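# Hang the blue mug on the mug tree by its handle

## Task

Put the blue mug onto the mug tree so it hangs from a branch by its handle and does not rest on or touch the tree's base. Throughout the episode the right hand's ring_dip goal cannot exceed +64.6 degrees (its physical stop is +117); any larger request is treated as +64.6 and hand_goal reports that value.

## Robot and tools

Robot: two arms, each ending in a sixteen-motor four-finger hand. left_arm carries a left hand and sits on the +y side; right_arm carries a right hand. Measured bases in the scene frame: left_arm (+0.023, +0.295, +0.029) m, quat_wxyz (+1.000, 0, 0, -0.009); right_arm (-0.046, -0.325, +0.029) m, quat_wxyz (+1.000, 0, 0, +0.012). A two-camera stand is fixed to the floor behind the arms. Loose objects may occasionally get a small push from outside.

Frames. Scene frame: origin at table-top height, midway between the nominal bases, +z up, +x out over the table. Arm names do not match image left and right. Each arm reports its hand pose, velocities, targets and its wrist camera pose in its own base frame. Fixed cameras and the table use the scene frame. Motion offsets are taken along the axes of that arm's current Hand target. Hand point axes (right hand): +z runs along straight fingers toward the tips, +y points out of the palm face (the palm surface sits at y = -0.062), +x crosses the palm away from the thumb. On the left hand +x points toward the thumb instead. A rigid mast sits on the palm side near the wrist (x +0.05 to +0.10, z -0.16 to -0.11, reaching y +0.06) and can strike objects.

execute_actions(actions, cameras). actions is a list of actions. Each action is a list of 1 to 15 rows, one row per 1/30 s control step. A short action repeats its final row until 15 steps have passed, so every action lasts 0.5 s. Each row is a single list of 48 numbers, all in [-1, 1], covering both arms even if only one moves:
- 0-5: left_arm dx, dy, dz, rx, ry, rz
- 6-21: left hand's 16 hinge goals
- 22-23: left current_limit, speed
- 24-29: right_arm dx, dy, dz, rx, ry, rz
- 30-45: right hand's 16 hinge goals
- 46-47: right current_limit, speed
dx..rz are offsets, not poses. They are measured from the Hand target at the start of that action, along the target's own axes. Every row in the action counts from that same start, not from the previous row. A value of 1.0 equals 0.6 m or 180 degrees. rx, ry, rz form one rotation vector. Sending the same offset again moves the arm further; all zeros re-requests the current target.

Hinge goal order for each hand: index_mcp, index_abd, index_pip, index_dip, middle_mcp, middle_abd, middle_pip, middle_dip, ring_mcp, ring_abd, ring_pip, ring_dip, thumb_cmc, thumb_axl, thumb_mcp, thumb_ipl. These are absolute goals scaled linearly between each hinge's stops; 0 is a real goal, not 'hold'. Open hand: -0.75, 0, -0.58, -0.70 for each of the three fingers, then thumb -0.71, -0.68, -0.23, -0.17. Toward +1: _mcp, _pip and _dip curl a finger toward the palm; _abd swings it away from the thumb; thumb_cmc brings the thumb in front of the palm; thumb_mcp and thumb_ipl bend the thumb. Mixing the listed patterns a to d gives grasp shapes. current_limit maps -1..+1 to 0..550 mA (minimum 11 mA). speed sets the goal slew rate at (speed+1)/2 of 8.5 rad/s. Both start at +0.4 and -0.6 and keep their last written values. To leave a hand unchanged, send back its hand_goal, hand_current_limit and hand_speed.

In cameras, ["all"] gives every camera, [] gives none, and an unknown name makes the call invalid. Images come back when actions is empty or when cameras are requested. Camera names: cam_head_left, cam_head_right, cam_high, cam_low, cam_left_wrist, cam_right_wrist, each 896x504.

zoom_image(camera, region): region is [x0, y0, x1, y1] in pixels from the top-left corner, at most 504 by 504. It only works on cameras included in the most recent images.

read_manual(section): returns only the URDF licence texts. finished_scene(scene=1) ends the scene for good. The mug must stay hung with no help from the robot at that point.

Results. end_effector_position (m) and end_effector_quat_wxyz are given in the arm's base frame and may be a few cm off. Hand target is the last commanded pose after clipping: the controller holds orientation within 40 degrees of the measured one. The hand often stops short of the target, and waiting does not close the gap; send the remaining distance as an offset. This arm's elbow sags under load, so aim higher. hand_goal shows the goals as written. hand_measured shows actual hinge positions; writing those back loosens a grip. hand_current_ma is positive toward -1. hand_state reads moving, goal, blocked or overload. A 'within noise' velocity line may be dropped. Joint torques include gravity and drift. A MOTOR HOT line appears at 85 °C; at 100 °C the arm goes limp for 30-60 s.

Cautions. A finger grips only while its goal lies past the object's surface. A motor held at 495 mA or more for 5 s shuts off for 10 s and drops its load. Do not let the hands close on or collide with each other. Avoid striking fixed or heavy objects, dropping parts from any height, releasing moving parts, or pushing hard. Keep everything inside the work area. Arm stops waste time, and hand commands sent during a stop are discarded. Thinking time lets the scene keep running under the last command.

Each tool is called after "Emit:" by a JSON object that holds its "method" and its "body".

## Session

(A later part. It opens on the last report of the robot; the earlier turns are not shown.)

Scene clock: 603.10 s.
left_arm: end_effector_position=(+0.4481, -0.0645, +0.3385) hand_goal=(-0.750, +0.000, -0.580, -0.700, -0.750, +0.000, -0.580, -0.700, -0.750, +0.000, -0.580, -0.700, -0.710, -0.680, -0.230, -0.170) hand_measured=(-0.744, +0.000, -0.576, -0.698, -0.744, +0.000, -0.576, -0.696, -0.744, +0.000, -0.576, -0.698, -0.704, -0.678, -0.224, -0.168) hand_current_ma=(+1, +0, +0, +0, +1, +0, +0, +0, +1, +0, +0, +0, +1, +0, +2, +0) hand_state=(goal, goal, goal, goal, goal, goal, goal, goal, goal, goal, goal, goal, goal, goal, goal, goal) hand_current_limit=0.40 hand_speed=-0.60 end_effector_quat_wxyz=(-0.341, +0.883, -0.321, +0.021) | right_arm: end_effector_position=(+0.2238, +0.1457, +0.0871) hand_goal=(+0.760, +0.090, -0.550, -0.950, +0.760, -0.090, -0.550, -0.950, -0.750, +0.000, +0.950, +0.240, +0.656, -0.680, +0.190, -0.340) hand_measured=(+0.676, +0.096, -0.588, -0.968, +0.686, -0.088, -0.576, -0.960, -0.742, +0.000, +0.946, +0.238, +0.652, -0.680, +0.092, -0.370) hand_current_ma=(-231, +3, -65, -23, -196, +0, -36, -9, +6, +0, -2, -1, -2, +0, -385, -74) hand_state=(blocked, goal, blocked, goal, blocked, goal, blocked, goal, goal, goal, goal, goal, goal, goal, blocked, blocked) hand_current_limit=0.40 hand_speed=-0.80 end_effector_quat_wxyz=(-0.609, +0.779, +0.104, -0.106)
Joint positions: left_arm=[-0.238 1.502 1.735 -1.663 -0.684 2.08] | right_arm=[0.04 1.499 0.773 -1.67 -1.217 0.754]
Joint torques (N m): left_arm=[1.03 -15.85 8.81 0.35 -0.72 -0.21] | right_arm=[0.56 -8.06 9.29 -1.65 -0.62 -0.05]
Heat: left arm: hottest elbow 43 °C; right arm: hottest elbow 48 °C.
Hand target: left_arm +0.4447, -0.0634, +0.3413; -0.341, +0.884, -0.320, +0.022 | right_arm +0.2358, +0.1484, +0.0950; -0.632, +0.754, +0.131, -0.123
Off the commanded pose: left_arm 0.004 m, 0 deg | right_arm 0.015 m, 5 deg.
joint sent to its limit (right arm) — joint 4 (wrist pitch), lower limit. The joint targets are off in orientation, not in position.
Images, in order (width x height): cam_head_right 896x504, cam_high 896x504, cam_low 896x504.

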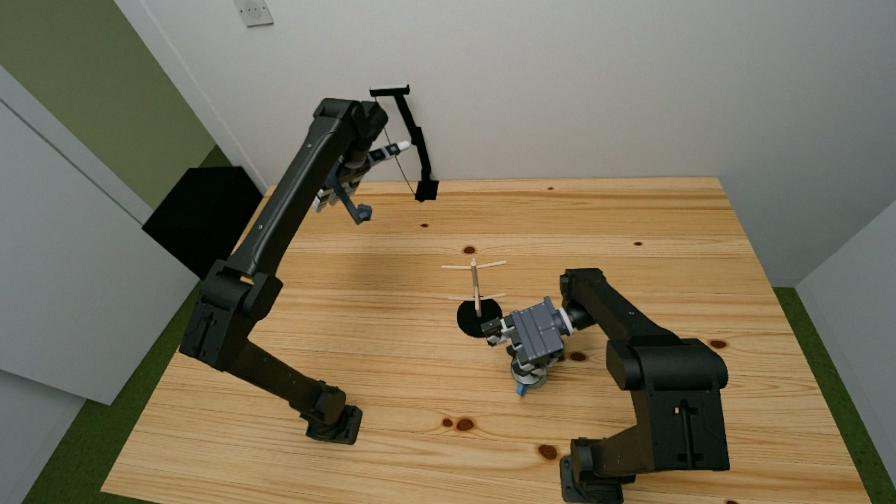

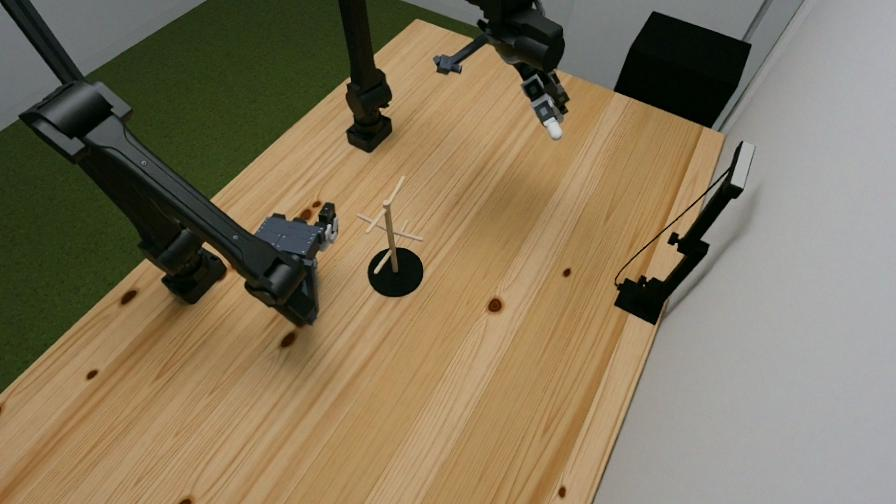

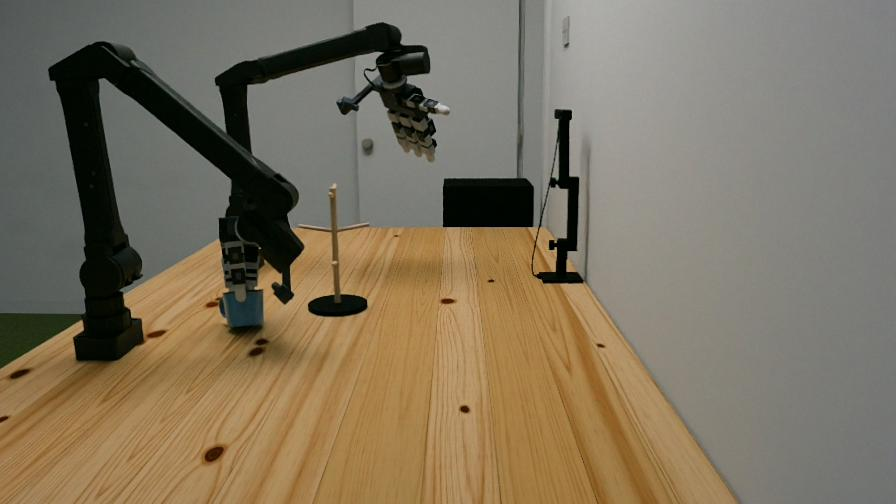

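Emit:
{"method": "execute_actions", "body": {"actions": [[[0,0,0,0,0,0,-0.75,0,-0.58,-0.7,-0.75,0,-0.58,-0.7,-0.75,0,-0.58,-0.7,-0.71,-0.68,-0.23,-0.17,0.4,-0.6,0,0.0105,0.0025,0,0,0,0.76,0.09,-0.55,-0.95,0.76,-0.09,-0.55,-0.95,-0.75,0,0.95,0.24,0.657,-0.68,0.19,-0.34,0.4,-0.8]],[[0,0,0,0,0,0,-0.75,0,-0.58,-0.7,-0.75,0,-0.58,-0.7,-0.75,0,-0.58,-0.7,-0.71,-0.68,-0.23,-0.17,0.4,-0.6,0,0,0,0,0,0,0.6,0.09,-0.5,-0.9,0.6,-0.09,-0.5,-0.9,-0.75,0,0.95,0.24,0.657,-0.68,0.03,-0.34,0.4,-0.9]],[[0,0,0,0,0,0,-0.75,0,-0.58,-0.7,-0.75,0,-0.58,-0.7,-0.75,0,-0.58,-0.7,-0.71,-0.68,-0.23,-0.17,0.4,-0.6,0,0,0,0,0,0,0.34,0.09,-0.35,-0.8,0.34,-0.09,-0.35,-0.8,-0.75,0,0.95,0.24,0.657,-0.68,-0.2,-0.15,0.4,-0.8]]], "cameras": ["cam_low", "cam_head_right", "cam_high"]}}

Emit:
{"method": "zoom_image", "body": {"camera": "cam_head_right", "region": [490, 290, 610, 410]}}

Emit:
{"method": "zoom_image", "body": {"camera": "cam_low", "region": [195, 220, 295, 340]}}

Scene clock: 621.07 s.
left_arm: end_effector_position=(+0.4481, -0.0645, +0.3385) hand_goal=(-0.750, +0.000, -0.580, -0.700, -0.750, +0.000, -0.580, -0.700, -0.750, +0.000, -0.580, -0.700, -0.710, -0.680, -0.230, -0.170) hand_measured=(-0.744, +0.000, -0.576, -0.698, -0.744, +0.000, -0.576, -0.696, -0.744, +0.000, -0.576, -0.698, -0.704, -0.678, -0.224, -0.168) hand_current_ma=(+1, +0, +0, +0, +1, +0, +0, +0, +1, +0, +0, +0, +1, +0, +2, +0) hand_state=(goal, goal, goal, goal, goal, goal, goal, goal, goal, goal, goal, goal, goal, goal, goal, goal) hand_current_limit=0.40 hand_speed=-0.60 end_effector_quat_wxyz=(-0.341, +0.883, -0.321, +0.021) | right_arm: end_effector_position=(+0.2259, +0.1461, +0.0840) hand_goal=(+0.340, +0.090, -0.350, -0.800, +0.340, -0.090, -0.350, -0.800, -0.750, +0.000, +0.950, +0.240, +0.656, -0.680, -0.200, -0.150) hand_measured=(+0.342, +0.092, -0.354, -0.804, +0.342, -0.090, -0.354, -0.802, -0.742, +0.000, +0.946, +0.238, +0.654, -0.680, -0.196, -0.152) hand_current_ma=(+1, +1, -2, -2, +1, +0, -2, -1, +6, +0, -2, -1, -1, +0, +2, -1) hand_state=(goal, goal, goal, goal, goal, goal, goal, goal, goal, goal, goal, goal, goal, goal, goal, goal) hand_current_limit=0.40 hand_speed=-0.80 end_effector_quat_wxyz=(-0.611, +0.777, +0.107, -0.107)
Joint positions: left_arm=[-0.238 1.502 1.735 -1.663 -0.684 2.08] | right_arm=[0.04 1.517 0.778 -1.676 -1.217 0.729]
Joint torques (N m): left_arm=[1.03 -15.85 8.83 0.36 -0.72 -0.2] | right_arm=[1.03 -7.59 8.53 -1.55 -0.65 -0.09]
Heat: left arm: hottest elbow 43 °C; right arm: hottest elbow 49 °C.
Hand target: left_arm +0.4447, -0.0634, +0.3413; -0.341, +0.884, -0.320, +0.022 | right_arm +0.2356, +0.1487, +0.0886; -0.632, +0.754, +0.131, -0.123
Off the commanded pose: left_arm 0.004 m, 0 deg | right_arm 0.011 m, 5 deg.
joint sent to its limit (right arm) — joint 4 (wrist pitch), lower limit. The joint targets are off in orientation, not in position.
Images, in order (width x height): cam_head_right 896x504, cam_high 896x504, cam_low 896x504.

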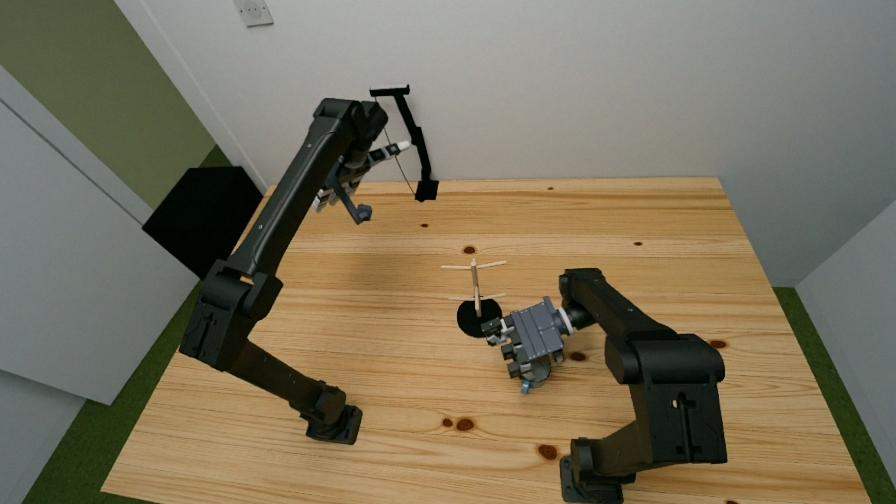

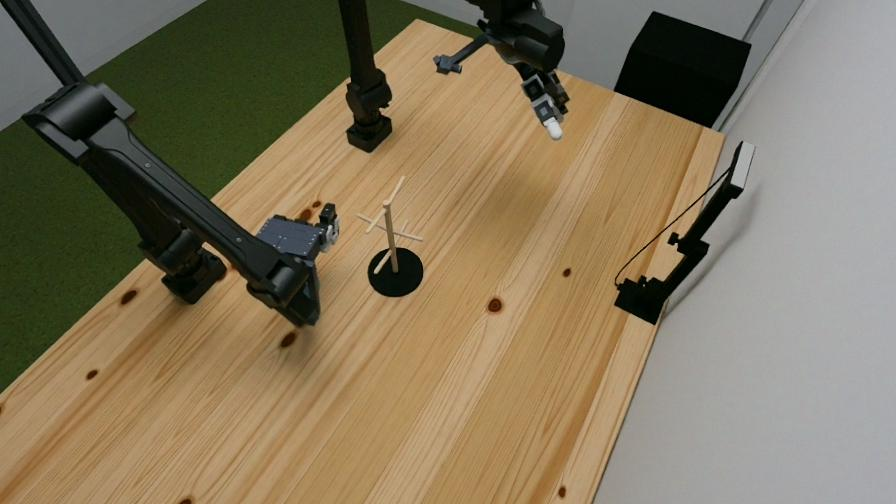

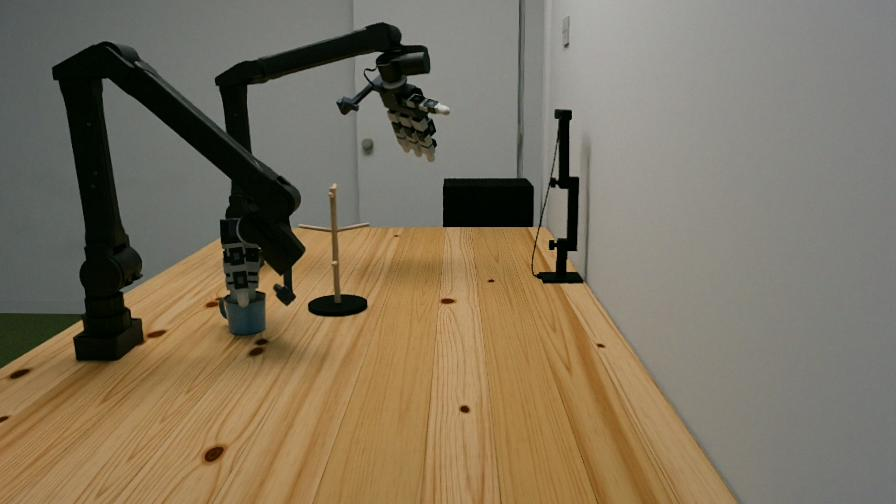

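Scaled by 4.200 from the camera's 896x504 image, which has a finer 1280x720 frame.

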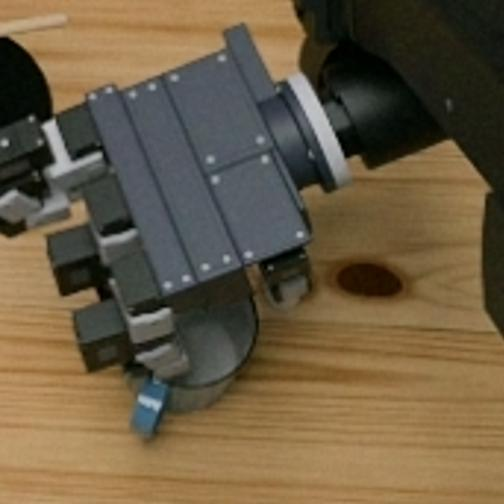

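Scaled by 4.200 from the camera's 896x504 image, which has a finer 1280x720 frame.

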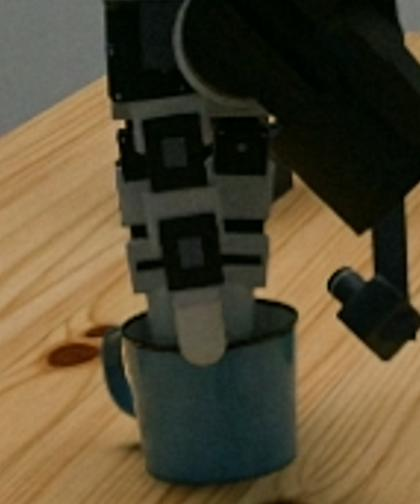

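Emit:
{"method": "execute_actions", "body": {"actions": [[[0,0,0,0,0,0,-0.75,0,-0.58,-0.7,-0.75,0,-0.58,-0.7,-0.75,0,-0.58,-0.7,-0.71,-0.68,-0.23,-0.17,0.4,-0.6,-0.0015,-0.0739,-0.0129,0,0,0,0.34,0.09,-0.35,-0.8,0.34,-0.09,-0.35,-0.8,-0.75,0,0.95,0.24,0.657,-0.68,-0.2,-0.15,0.4,-0.6]],[[0,0,0,0,0,0,-0.75,0,-0.58,-0.7,-0.75,0,-0.58,-0.7,-0.75,0,-0.58,-0.7,-0.71,-0.68,-0.23,-0.17,0.4,-0.6,-0.0032,0.0105,-0.0185,0.0087,0.0875,0.0099,0.34,0.09,-0.35,-0.8,0.34,-0.09,-0.35,-0.8,-0.75,0,0.95,0.24,0.657,-0.68,-0.2,-0.15,0.4,-0.6]],[[0,0,0,0,0,0,-0.75,0,-0.58,-0.7,-0.75,0,-0.58,-0.7,-0.75,0,-0.58,-0.7,-0.71,-0.68,-0.23,-0.17,0.4,-0.6,0.0023,0.01,-0.0188,0.0087,0.0875,0.0099,0.34,0.09,-0.35,-0.8,0.34,-0.09,-0.35,-0.8,-0.75,0,0.95,0.24,0.657,-0.68,-0.2,-0.15,0.4,-0.6]]], "cameras": ["cam_low", "cam_head_right", "cam_high", "cam_head_left"]}}

Emit:
{"method": "zoom_image", "body": {"camera": "cam_head_right", "region": [490, 290, 610, 410]}}

Emit:
{"method": "zoom_image", "body": {"camera": "cam_low", "region": [195, 220, 295, 340]}}

Emit:
{"method": "zoom_image", "body": {"camera": "cam_high", "region": [250, 210, 340, 310]}}

Scene clock: 652.83 s.
left_arm: end_effector_position=(+0.4481, -0.0645, +0.3385) hand_goal=(-0.750, +0.000, -0.580, -0.700, -0.750, +0.000, -0.580, -0.700, -0.750, +0.000, -0.580, -0.700, -0.710, -0.680, -0.230, -0.170) hand_measured=(-0.744, +0.000, -0.576, -0.698, -0.744, +0.000, -0.576, -0.696, -0.744, +0.000, -0.576, -0.698, -0.704, -0.678, -0.224, -0.168) hand_current_ma=(+1, +0, +0, +0, +1, +0, +0, +0, +1, +0, +0, +0, +1, +0, +2, +0) hand_state=(goal, goal, goal, goal, goal, goal, goal, goal, goal, goal, goal, goal, goal, goal, goal, goal) hand_current_limit=0.40 hand_speed=-0.60 end_effector_quat_wxyz=(-0.341, +0.883, -0.321, +0.021) | right_arm: end_effector_position=(+0.2388, +0.1260, +0.1234) hand_goal=(+0.340, +0.090, -0.350, -0.800, +0.340, -0.090, -0.350, -0.800, -0.750, +0.000, +0.950, +0.240, +0.656, -0.680, -0.200, -0.150) hand_measured=(+0.340, +0.092, -0.352, -0.804, +0.342, -0.090, -0.352, -0.802, -0.742, +0.000, +0.946, +0.238, +0.654, -0.680, -0.198, -0.152) hand_current_ma=(+0, +1, -1, -2, +0, +0, -1, -1, +6, +0, -2, -1, +0, +0, +1, -1) hand_state=(goal, goal, goal, goal, goal, goal, goal, goal, goal, goal, goal, goal, goal, goal, goal, goal) hand_current_limit=0.40 hand_speed=-0.60 end_effector_quat_wxyz=(+0.680, -0.730, +0.050, -0.043)
Joint positions: left_arm=[-0.238 1.502 1.735 -1.663 -0.684 2.08] | right_arm=[-0.175 1.275 0.632 -1.474 -1.488 1.029]
Joint torques (N m): left_arm=[1.08 -15.85 8.83 0.35 -0.72 -0.2] | right_arm=[-0.79 -6.71 6.84 -0.14 -1.33 0.22]
Heat: left arm: hottest elbow 44 °C; right arm: hottest elbow 47 °C.
Hand target: left_arm +0.4447, -0.0634, +0.3413; -0.341, +0.884, -0.320, +0.022 | right_arm +0.2404, +0.1249, +0.1250; +0.660, -0.746, +0.072, -0.063
Off the commanded pose: left_arm 0.004 m, 0 deg | right_arm 0.002 m, 5 deg.
Images, in order (width x height): cam_head_left 896x504, cam_head_right 896x504, cam_high 896x504, cam_low 896x504.

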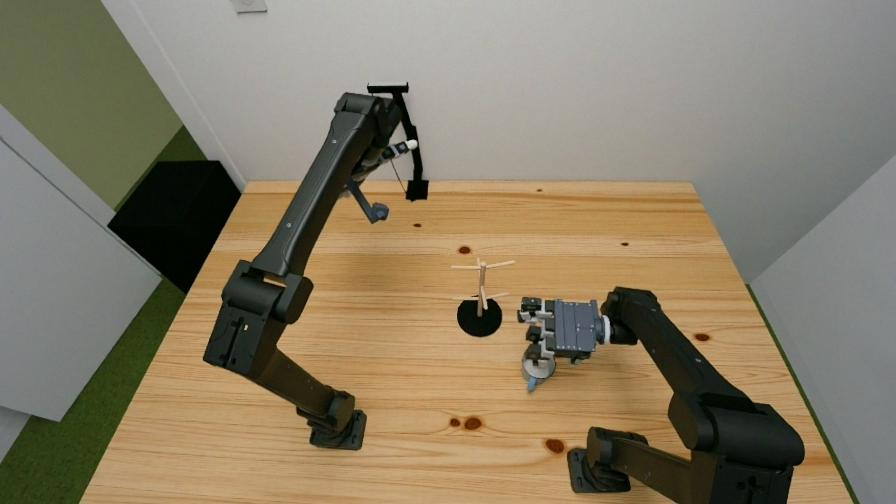

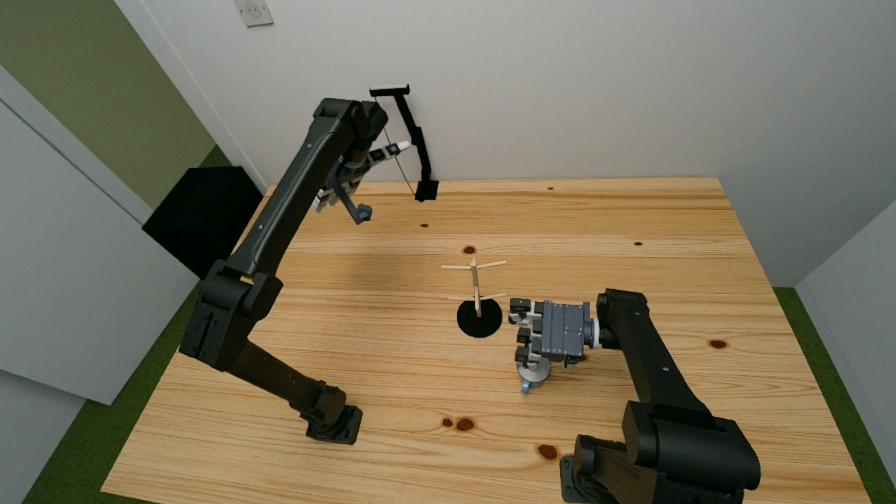

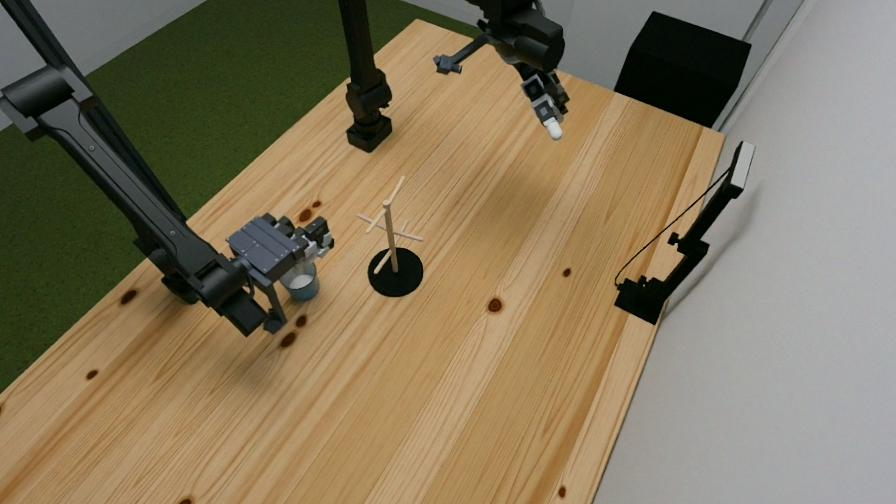

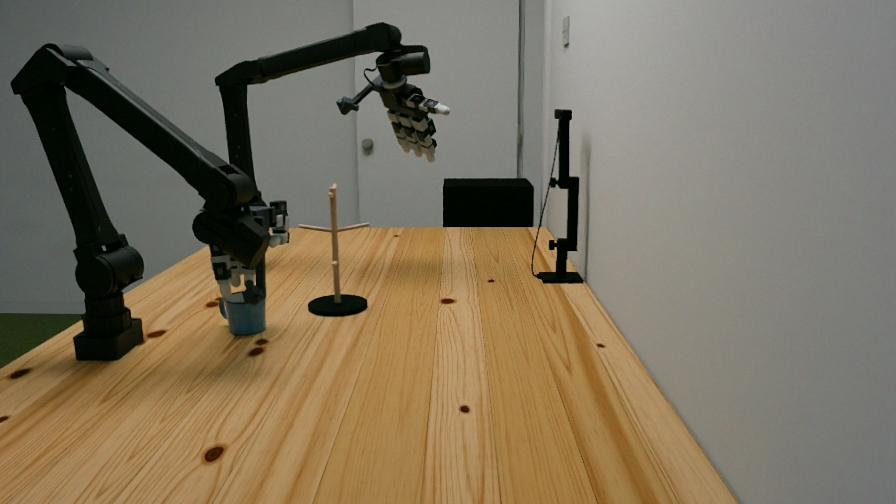

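Scaled by 4.200 from the camera's 896x504 image, which has a finer 1280x720 frame.

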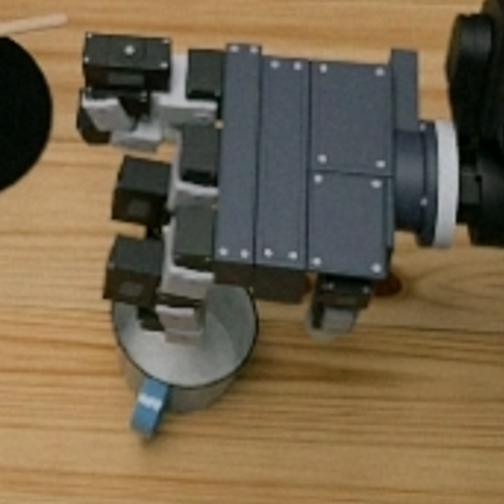

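Scaled by 4.200 from the camera's 896x504 image, which has a finer 1280x720 frame.

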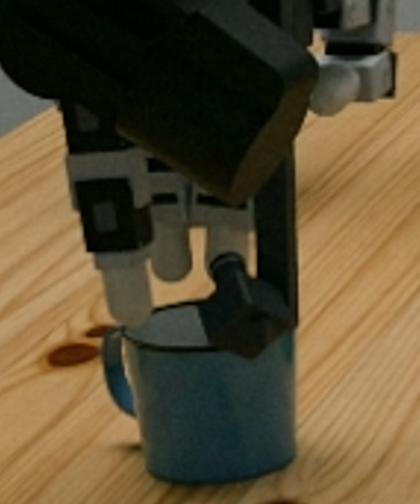

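Scaled by 5.040 from the camera's 896x504 image, which has a finer 1280x720 frame.

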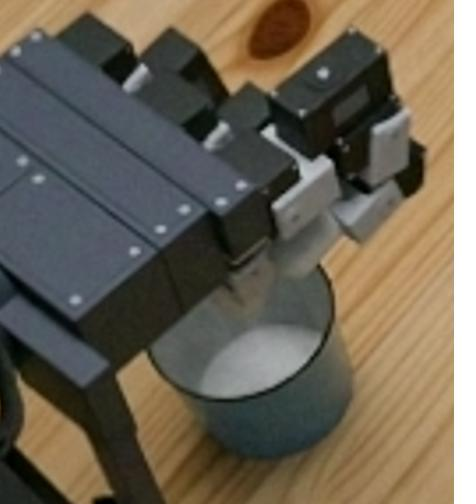

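Emit:
{"method": "execute_actions", "body": {"actions": [[[0,0,0,0,0,0,-0.75,0,-0.58,-0.7,-0.75,0,-0.58,-0.7,-0.75,0,-0.58,-0.7,-0.71,-0.68,-0.23,-0.17,0.4,-0.6,0.001,0.0406,0.0043,0,0,0,0.34,0.09,-0.35,-0.8,0.34,-0.09,-0.35,-0.8,-0.75,0,0.95,0.24,0.657,-0.68,-0.2,-0.15,0.4,-0.6]],[[0,0,0,0,0,0,-0.75,0,-0.58,-0.7,-0.75,0,-0.58,-0.7,-0.75,0,-0.58,-0.7,-0.71,-0.68,-0.23,-0.17,0.4,-0.6,0.001,0.0406,0.0043,0,0,0,0.34,0.09,-0.35,-0.8,0.34,-0.09,-0.35,-0.8,-0.75,0,0.95,0.24,0.657,-0.68,-0.2,-0.15,0.4,-0.6]],[[0,0,0,0,0,0,-0.75,0,-0.58,-0.7,-0.75,0,-0.58,-0.7,-0.75,0,-0.58,-0.7,-0.71,-0.68,-0.23,-0.17,0.4,-0.6,0,0,0,0,0,0,0.6,0.09,-0.55,-0.95,0.6,-0.09,-0.55,-0.95,-0.75,0,0.95,0.24,0.657,-0.68,0.0,-0.36,0.4,-0.8]]], "cameras": ["cam_low", "cam_head_right", "cam_right_wrist"]}}

Emit:
{"method": "zoom_image", "body": {"camera": "cam_head_right", "region": [490, 290, 610, 410]}}

Emit:
{"method": "zoom_image", "body": {"camera": "cam_low", "region": [195, 220, 295, 340]}}

Scene clock: 671.17 s.
left_arm: end_effector_position=(+0.4481, -0.0645, +0.3385) hand_goal=(-0.750, +0.000, -0.580, -0.700, -0.750, +0.000, -0.580, -0.700, -0.750, +0.000, -0.580, -0.700, -0.710, -0.680, -0.230, -0.170) hand_measured=(-0.744, +0.000, -0.576, -0.698, -0.744, +0.000, -0.576, -0.696, -0.744, +0.000, -0.576, -0.698, -0.704, -0.678, -0.224, -0.168) hand_current_ma=(+1, +0, +0, +0, +1, +0, +0, +0, +1, +0, +0, +0, +1, +0, +2, +0) hand_state=(goal, goal, goal, goal, goal, goal, goal, goal, goal, goal, goal, goal, goal, goal, goal, goal) hand_current_limit=0.40 hand_speed=-0.60 end_effector_quat_wxyz=(-0.341, +0.883, -0.321, +0.021) | right_arm: end_effector_position=(+0.2414, +0.1237, +0.0760) hand_goal=(+0.600, +0.090, -0.550, -0.950, +0.600, -0.090, -0.550, -0.950, -0.750, +0.000, +0.950, +0.240, +0.656, -0.680, +0.000, -0.360) hand_measured=(+0.596, +0.092, -0.548, -0.946, +0.594, -0.090, -0.548, -0.948, -0.742, +0.000, +0.946, +0.238, +0.654, -0.680, -0.004, -0.358) hand_current_ma=(-3, +0, +1, +2, -4, +0, +1, +1, +6, +0, -2, -1, +0, +0, -2, +2) hand_state=(goal, goal, goal, goal, goal, goal, goal, goal, goal, goal, goal, goal, goal, goal, goal, goal) hand_current_limit=0.40 hand_speed=-0.80 end_effector_quat_wxyz=(-0.670, +0.738, -0.063, +0.053)
Joint positions: left_arm=[-0.238 1.502 1.735 -1.663 -0.684 2.08] | right_arm=[-0.175 1.258 0.506 -0.923 -1.473 1.474]
Joint torques (N m): left_arm=[1.08 -15.85 8.84 0.35 -0.72 -0.2] | right_arm=[0.15 -6.59 6.78 0.46 -0.9 0.19]
Heat: left arm: hottest elbow 44 °C; right arm: hottest elbow 46 °C.
Hand target: left_arm +0.4447, -0.0634, +0.3413; -0.341, +0.884, -0.320, +0.022 | right_arm +0.2413, +0.1239, +0.0760; -0.660, +0.746, -0.072, +0.063
Off the commanded pose: left_arm 0.004 m, 0 deg | right_arm 0.000 m, 2 deg.
camera_calibration:
cam_right_wrist: T_world_to_cam=[[-0.731969, 0.069688, -0.677765, 0.247245], [-0.561812, -0.624523, 0.542529, 0.121391], [-0.385472, 0.777891, 0.496283, 0.086113], [0, 0, 0, 1]] pos_world=[0.282369, -0.00840518, 0.0589793]
Images, in order (width x height): cam_head_right 896x504, cam_low 896x504, cam_right_wrist 896x504.

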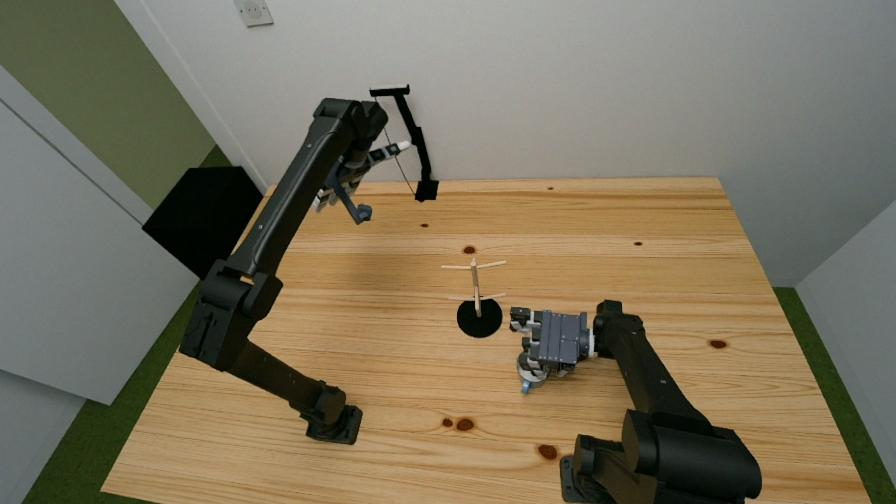

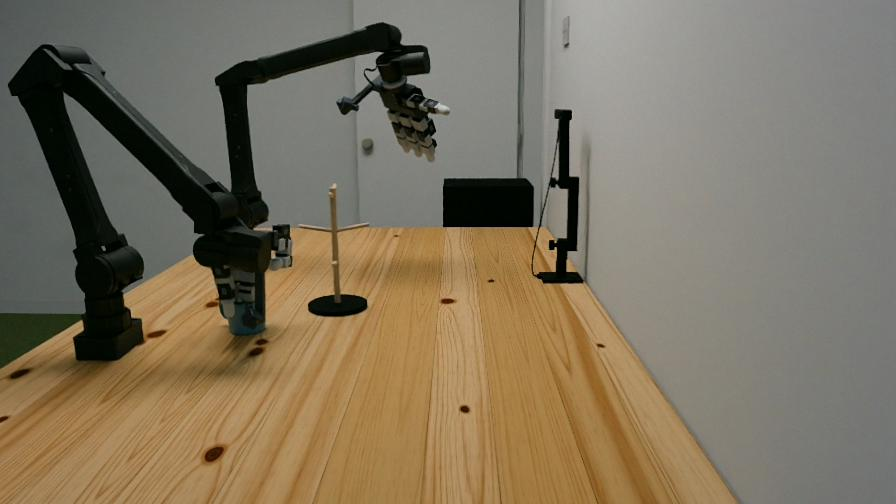

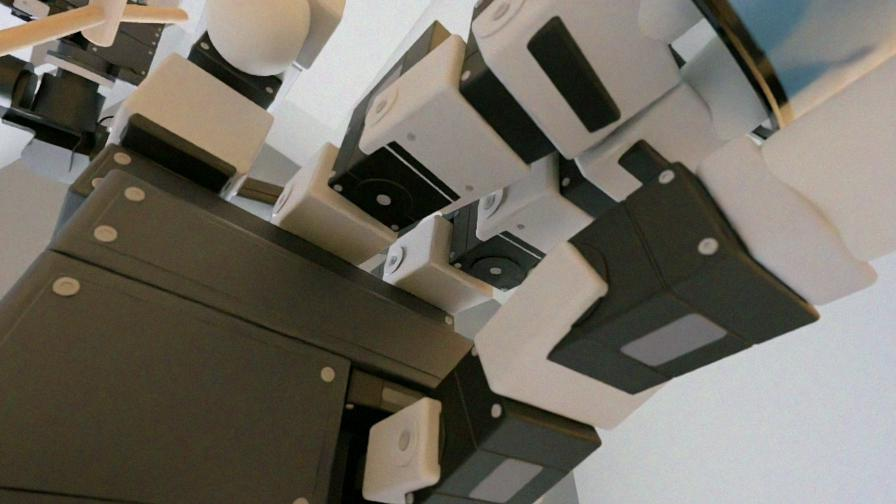

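Scaled by 4.200 from the camera's 896x504 image, which has a finer 1280x720 frame.

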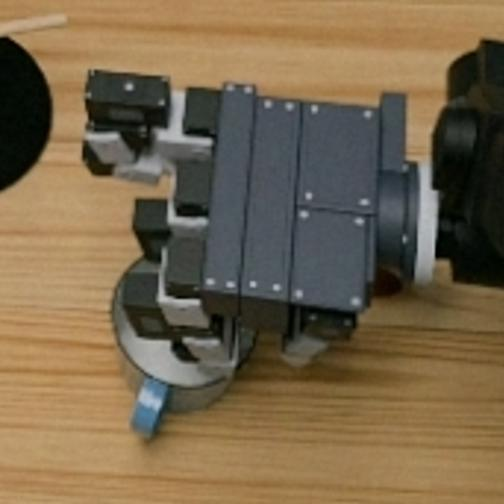

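Scaled by 4.200 from the camera's 896x504 image, which has a finer 1280x720 frame.

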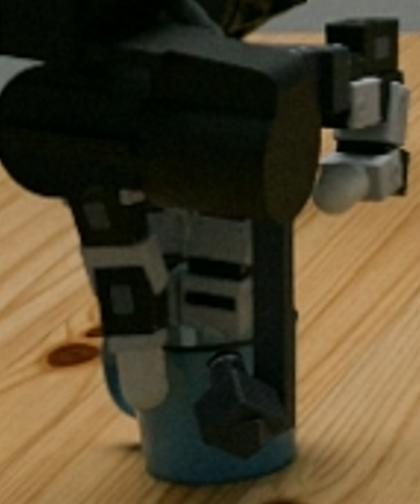

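Emit:
{"method": "execute_actions", "body": {"actions": [[[0,0,0,0,0,0,-0.75,0,-0.58,-0.7,-0.75,0,-0.58,-0.7,-0.75,0,-0.58,-0.7,-0.71,-0.68,-0.23,-0.17,0.4,-0.6,0,0,0,0,0,0,0.76,0.09,-0.55,-0.95,0.76,-0.09,-0.55,-0.95,-0.75,0,0.95,0.24,0.657,-0.68,0.2,-0.34,0.4,-0.8]],[[0,0,0,0,0,0,-0.75,0,-0.58,-0.7,-0.75,0,-0.58,-0.7,-0.75,0,-0.58,-0.7,-0.71,-0.68,-0.23,-0.17,0.4,-0.6,0,-0.05,-0.006,0,0,0,0.78,0.09,-0.55,-0.95,0.78,-0.09,-0.55,-0.95,-0.75,0,0.95,0.24,0.657,-0.68,0.22,-0.34,0.4,-0.8]]], "cameras": ["cam_low", "cam_head_right", "cam_right_wrist"]}}

Emit:
{"method": "zoom_image", "body": {"camera": "cam_low", "region": [195, 220, 295, 340]}}

Emit:
{"method": "zoom_image", "body": {"camera": "cam_head_right", "region": [490, 290, 610, 410]}}

Scene clock: 710.67 s.
left_arm: end_effector_position=(+0.4481, -0.0645, +0.3385) hand_goal=(-0.750, +0.000, -0.580, -0.700, -0.750, +0.000, -0.580, -0.700, -0.750, +0.000, -0.580, -0.700, -0.710, -0.680, -0.230, -0.170) hand_measured=(-0.744, +0.000, -0.576, -0.698, -0.744, +0.000, -0.576, -0.696, -0.744, +0.000, -0.576, -0.698, -0.704, -0.678, -0.224, -0.168) hand_current_ma=(+1, +0, +0, +0, +1, +0, +0, +0, +1, +0, +0, +0, +1, +0, +2, +0) hand_state=(goal, goal, goal, goal, goal, goal, goal, goal, goal, goal, goal, goal, goal, goal, goal, goal) hand_current_limit=0.40 hand_speed=-0.60 end_effector_quat_wxyz=(-0.341, +0.883, -0.321, +0.021) | right_arm: end_effector_position=(+0.2345, +0.1234, +0.0967) hand_goal=(+0.780, +0.090, -0.550, -0.950, +0.780, -0.090, -0.550, -0.950, -0.750, +0.000, +0.950, +0.240, +0.656, -0.680, +0.220, -0.340) hand_measured=(+0.678, +0.092, -0.580, -0.966, +0.682, -0.090, -0.574, -0.960, -0.742, +0.000, +0.946, +0.238, +0.654, -0.680, +0.084, -0.370) hand_current_ma=(-310, +1, -47, -17, -288, +0, -34, -10, +6, +0, -2, -1, +0, +0, -385, -72) hand_state=(blocked, goal, blocked, goal, blocked, goal, blocked, goal, goal, goal, goal, goal, goal, goal, blocked, blocked) hand_current_limit=0.40 hand_speed=-0.80 end_effector_quat_wxyz=(-0.662, +0.744, -0.077, +0.057)
Joint positions: left_arm=[-0.238 1.502 1.735 -1.663 -0.684 2.08] | right_arm=[-0.175 1.11 0.479 -0.821 -1.452 1.708]
Joint torques (N m): left_arm=[1.08 -15.85 8.83 0.35 -0.72 -0.2] | right_arm=[1.14 -6.01 9.89 0.25 -1.09 0.29]
Heat: left arm: hottest elbow 44 °C; right arm: hottest elbow 45 °C.
Hand target: left_arm +0.4447, -0.0634, +0.3413; -0.341, +0.884, -0.320, +0.022 | right_arm +0.2414, +0.1240, +0.1062; -0.660, +0.746, -0.072, +0.063
Off the commanded pose: left_arm 0.004 m, 0 deg | right_arm 0.012 m, 1 deg.
camera_calibration:
cam_right_wrist: T_world_to_cam=[[-0.739246, 0.0759731, -0.669136, 0.256405], [-0.569928, -0.599886, 0.561533, 0.103108], [-0.358744, 0.79647, 0.486762, 0.0658653], [0, 0, 0, 1]] pos_world=[0.271939, -0.0100867, 0.0816106]
Images, in order (width x height): cam_head_right 896x504, cam_low 896x504, cam_right_wrist 896x504.

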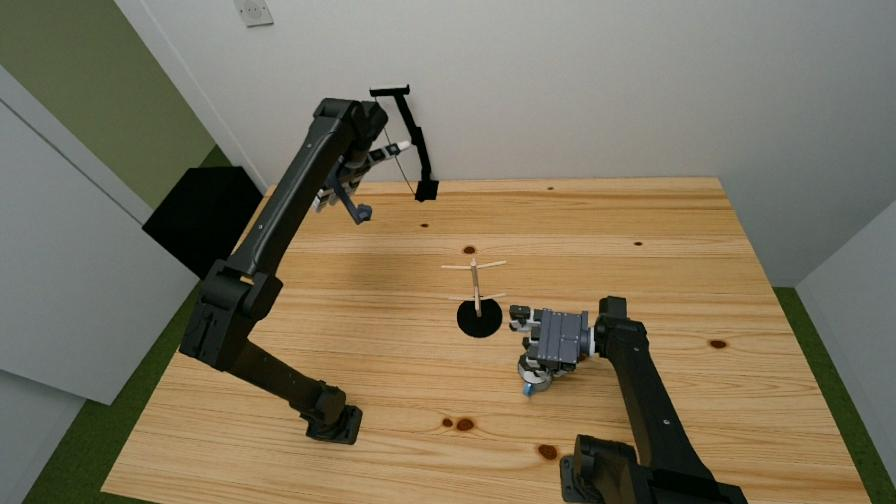

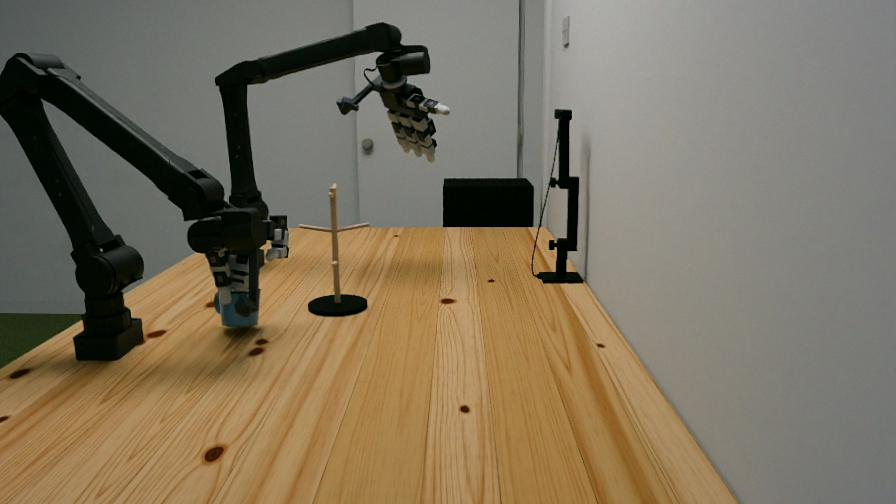

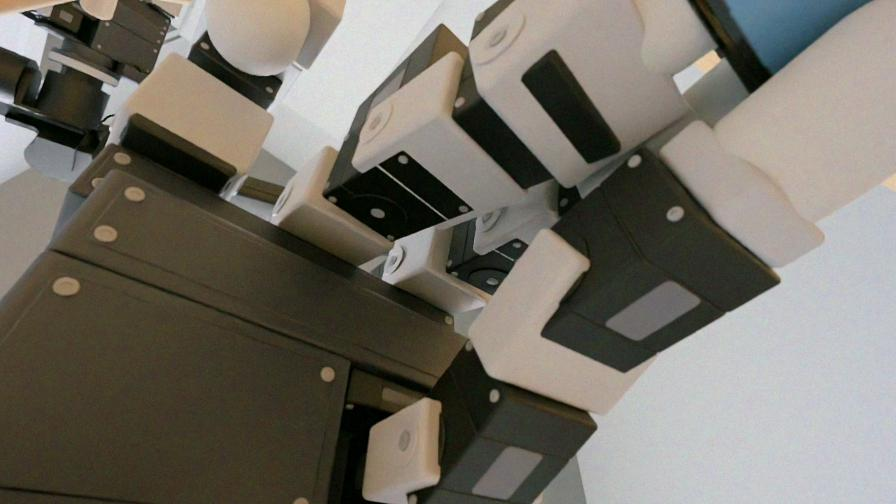

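Scaled by 4.200 from the camera's 896x504 image, which has a finer 1280x720 frame.

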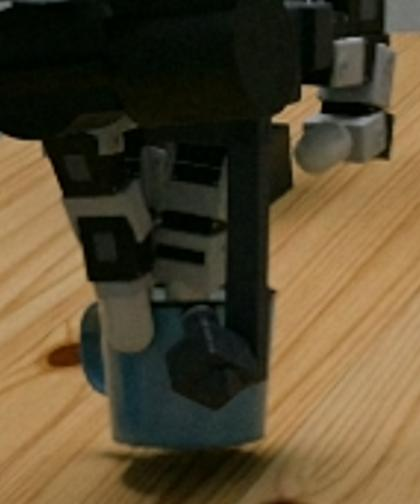

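Scaled by 4.200 from the camera's 896x504 image, which has a finer 1280x720 frame.

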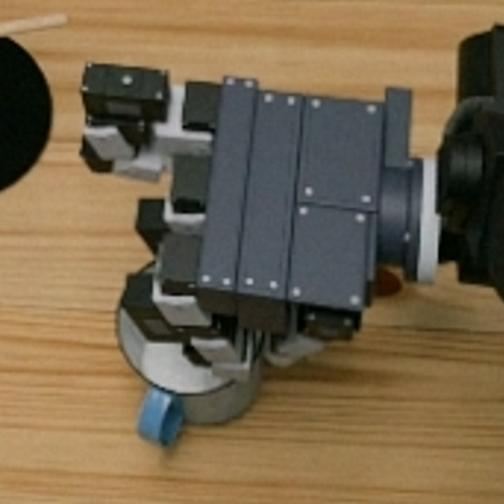

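Emit:
{"method": "execute_actions", "body": {"actions": [[[0,0,0,0,0,0,-0.75,0,-0.58,-0.7,-0.75,0,-0.58,-0.7,-0.75,0,-0.58,-0.7,-0.71,-0.68,-0.23,-0.17,0.4,-0.6,0,-0.083,-0.01,0,0,0,0.78,0.09,-0.55,-0.95,0.78,-0.09,-0.55,-0.95,-0.75,0,0.95,0.24,0.657,-0.68,0.22,-0.34,0.4,-0.8]],[[0,0,0,0,0,0,-0.75,0,-0.58,-0.7,-0.75,0,-0.58,-0.7,-0.75,0,-0.58,-0.7,-0.71,-0.68,-0.23,-0.17,0.4,-0.6,0,-0.083,-0.01,0,0,0,0.78,0.09,-0.55,-0.95,0.78,-0.09,-0.55,-0.95,-0.75,0,0.95,0.24,0.657,-0.68,0.22,-0.34,0.4,-0.8]],[[0,0,0,0,0,0,-0.75,0,-0.58,-0.7,-0.75,0,-0.58,-0.7,-0.75,0,-0.58,-0.7,-0.71,-0.68,-0.23,-0.17,0.4,-0.6,0,-0.083,-0.01,0,0,0,0.78,0.09,-0.55,-0.95,0.78,-0.09,-0.55,-0.95,-0.75,0,0.95,0.24,0.657,-0.68,0.22,-0.34,0.4,-0.8]],[[0,0,0,0,0,0,-0.75,0,-0.58,-0.7,-0.75,0,-0.58,-0.7,-0.75,0,-0.58,-0.7,-0.71,-0.68,-0.23,-0.17,0.4,-0.6,0,-0.083,-0.01,0,0,0,0.78,0.09,-0.55,-0.95,0.78,-0.09,-0.55,-0.95,-0.75,0,0.95,0.24,0.657,-0.68,0.22,-0.34,0.4,-0.8]]], "cameras": ["cam_low", "cam_head_right", "cam_high"]}}

Emit:
{"method": "zoom_image", "body": {"camera": "cam_low", "region": [180, 130, 360, 290]}}

Emit:
{"method": "zoom_image", "body": {"camera": "cam_head_right", "region": [490, 250, 630, 410]}}

Scene clock: 721.70 s.
left_arm: end_effector_position=(+0.4481, -0.0645, +0.3385) hand_goal=(-0.750, +0.000, -0.580, -0.700, -0.750, +0.000, -0.580, -0.700, -0.750, +0.000, -0.580, -0.700, -0.710, -0.680, -0.230, -0.170) hand_measured=(-0.744, +0.000, -0.576, -0.698, -0.744, +0.000, -0.576, -0.696, -0.744, +0.000, -0.576, -0.698, -0.704, -0.678, -0.224, -0.168) hand_current_ma=(+1, +0, +0, +0, +1, +0, +0, +0, +1, +0, +0, +0, +1, +0, +2, +0) hand_state=(goal, goal, goal, goal, goal, goal, goal, goal, goal, goal, goal, goal, goal, goal, goal, goal) hand_current_limit=0.40 hand_speed=-0.60 end_effector_quat_wxyz=(-0.341, +0.883, -0.321, +0.021) | right_arm: end_effector_position=(+0.2311, +0.1259, +0.2829) hand_goal=(+0.780, +0.090, -0.550, -0.950, +0.780, -0.090, -0.550, -0.950, -0.750, +0.000, +0.950, +0.240, +0.656, -0.680, +0.220, -0.340) hand_measured=(+0.678, +0.092, -0.582, -0.966, +0.684, -0.090, -0.576, -0.960, -0.742, +0.000, +0.946, +0.238, +0.654, -0.680, +0.084, -0.370) hand_current_ma=(-305, +1, -51, -17, -281, +0, -37, -10, +6, +0, -2, -1, +0, +0, -385, -74) hand_state=(blocked, goal, blocked, goal, blocked, goal, blocked, goal, goal, goal, goal, goal, goal, goal, blocked, blocked) hand_current_limit=0.40 hand_speed=-0.80 end_effector_quat_wxyz=(-0.660, +0.744, -0.095, +0.047)
Joint positions: left_arm=[-0.238 1.502 1.735 -1.663 -0.684 2.08] | right_arm=[-0.165 0.868 0.857 -1.305 -1.442 1.883]
Joint torques (N m): left_arm=[1.03 -15.85 8.84 0.36 -0.72 -0.2] | right_arm=[0.32 -3.14 15.3 0.05 -1.12 0]
Heat: left arm: hottest elbow 44 °C; right arm: hottest elbow 46 °C.
Hand target: left_arm +0.4447, -0.0634, +0.3413; -0.341, +0.884, -0.320, +0.022 | right_arm +0.2416, +0.1243, +0.3069; -0.660, +0.746, -0.072, +0.063
Off the commanded pose: left_arm 0.004 m, 0 deg | right_arm 0.026 m, 3 deg.
Images, in order (width x height): cam_head_right 896x504, cam_high 896x504, cam_low 896x504.

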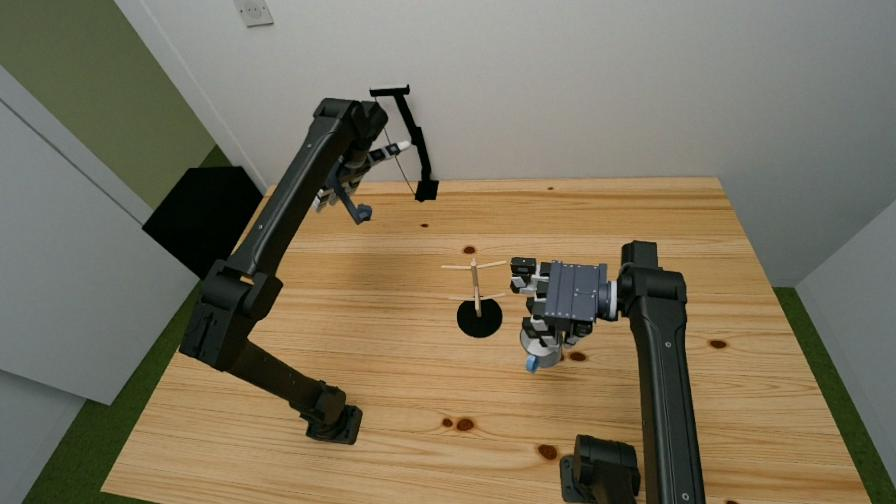

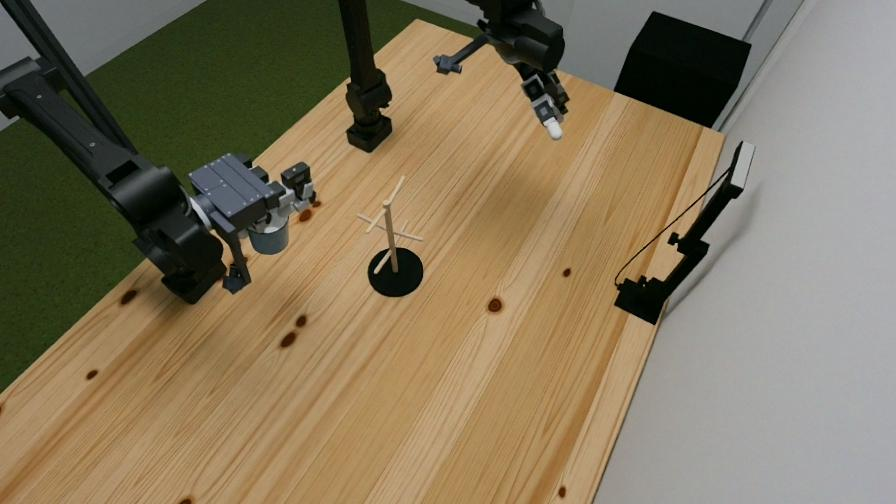

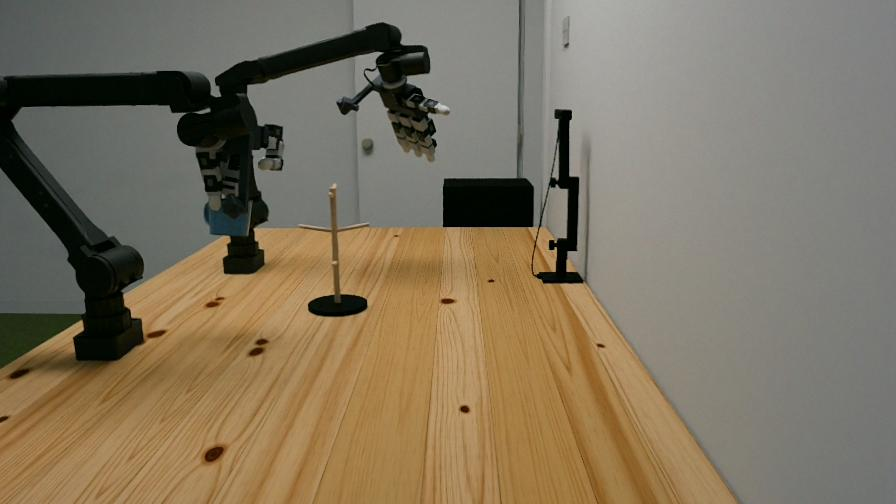

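Scaled by 2.800 from the camera's 896x504 image, which has a finer 1280x720 frame.

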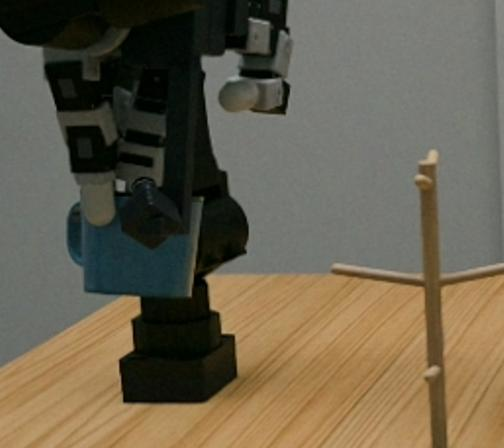

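Scaled by 3.150 from the camera's 896x504 image, which has a finer 1280x720 frame.

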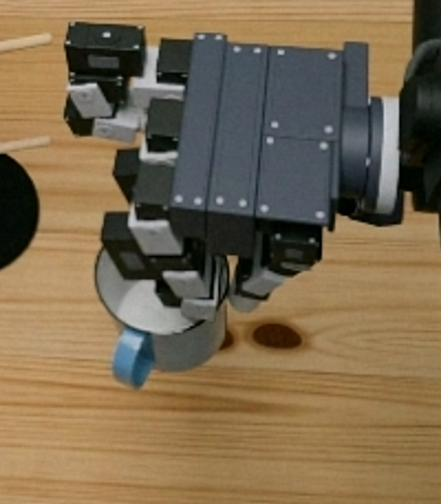

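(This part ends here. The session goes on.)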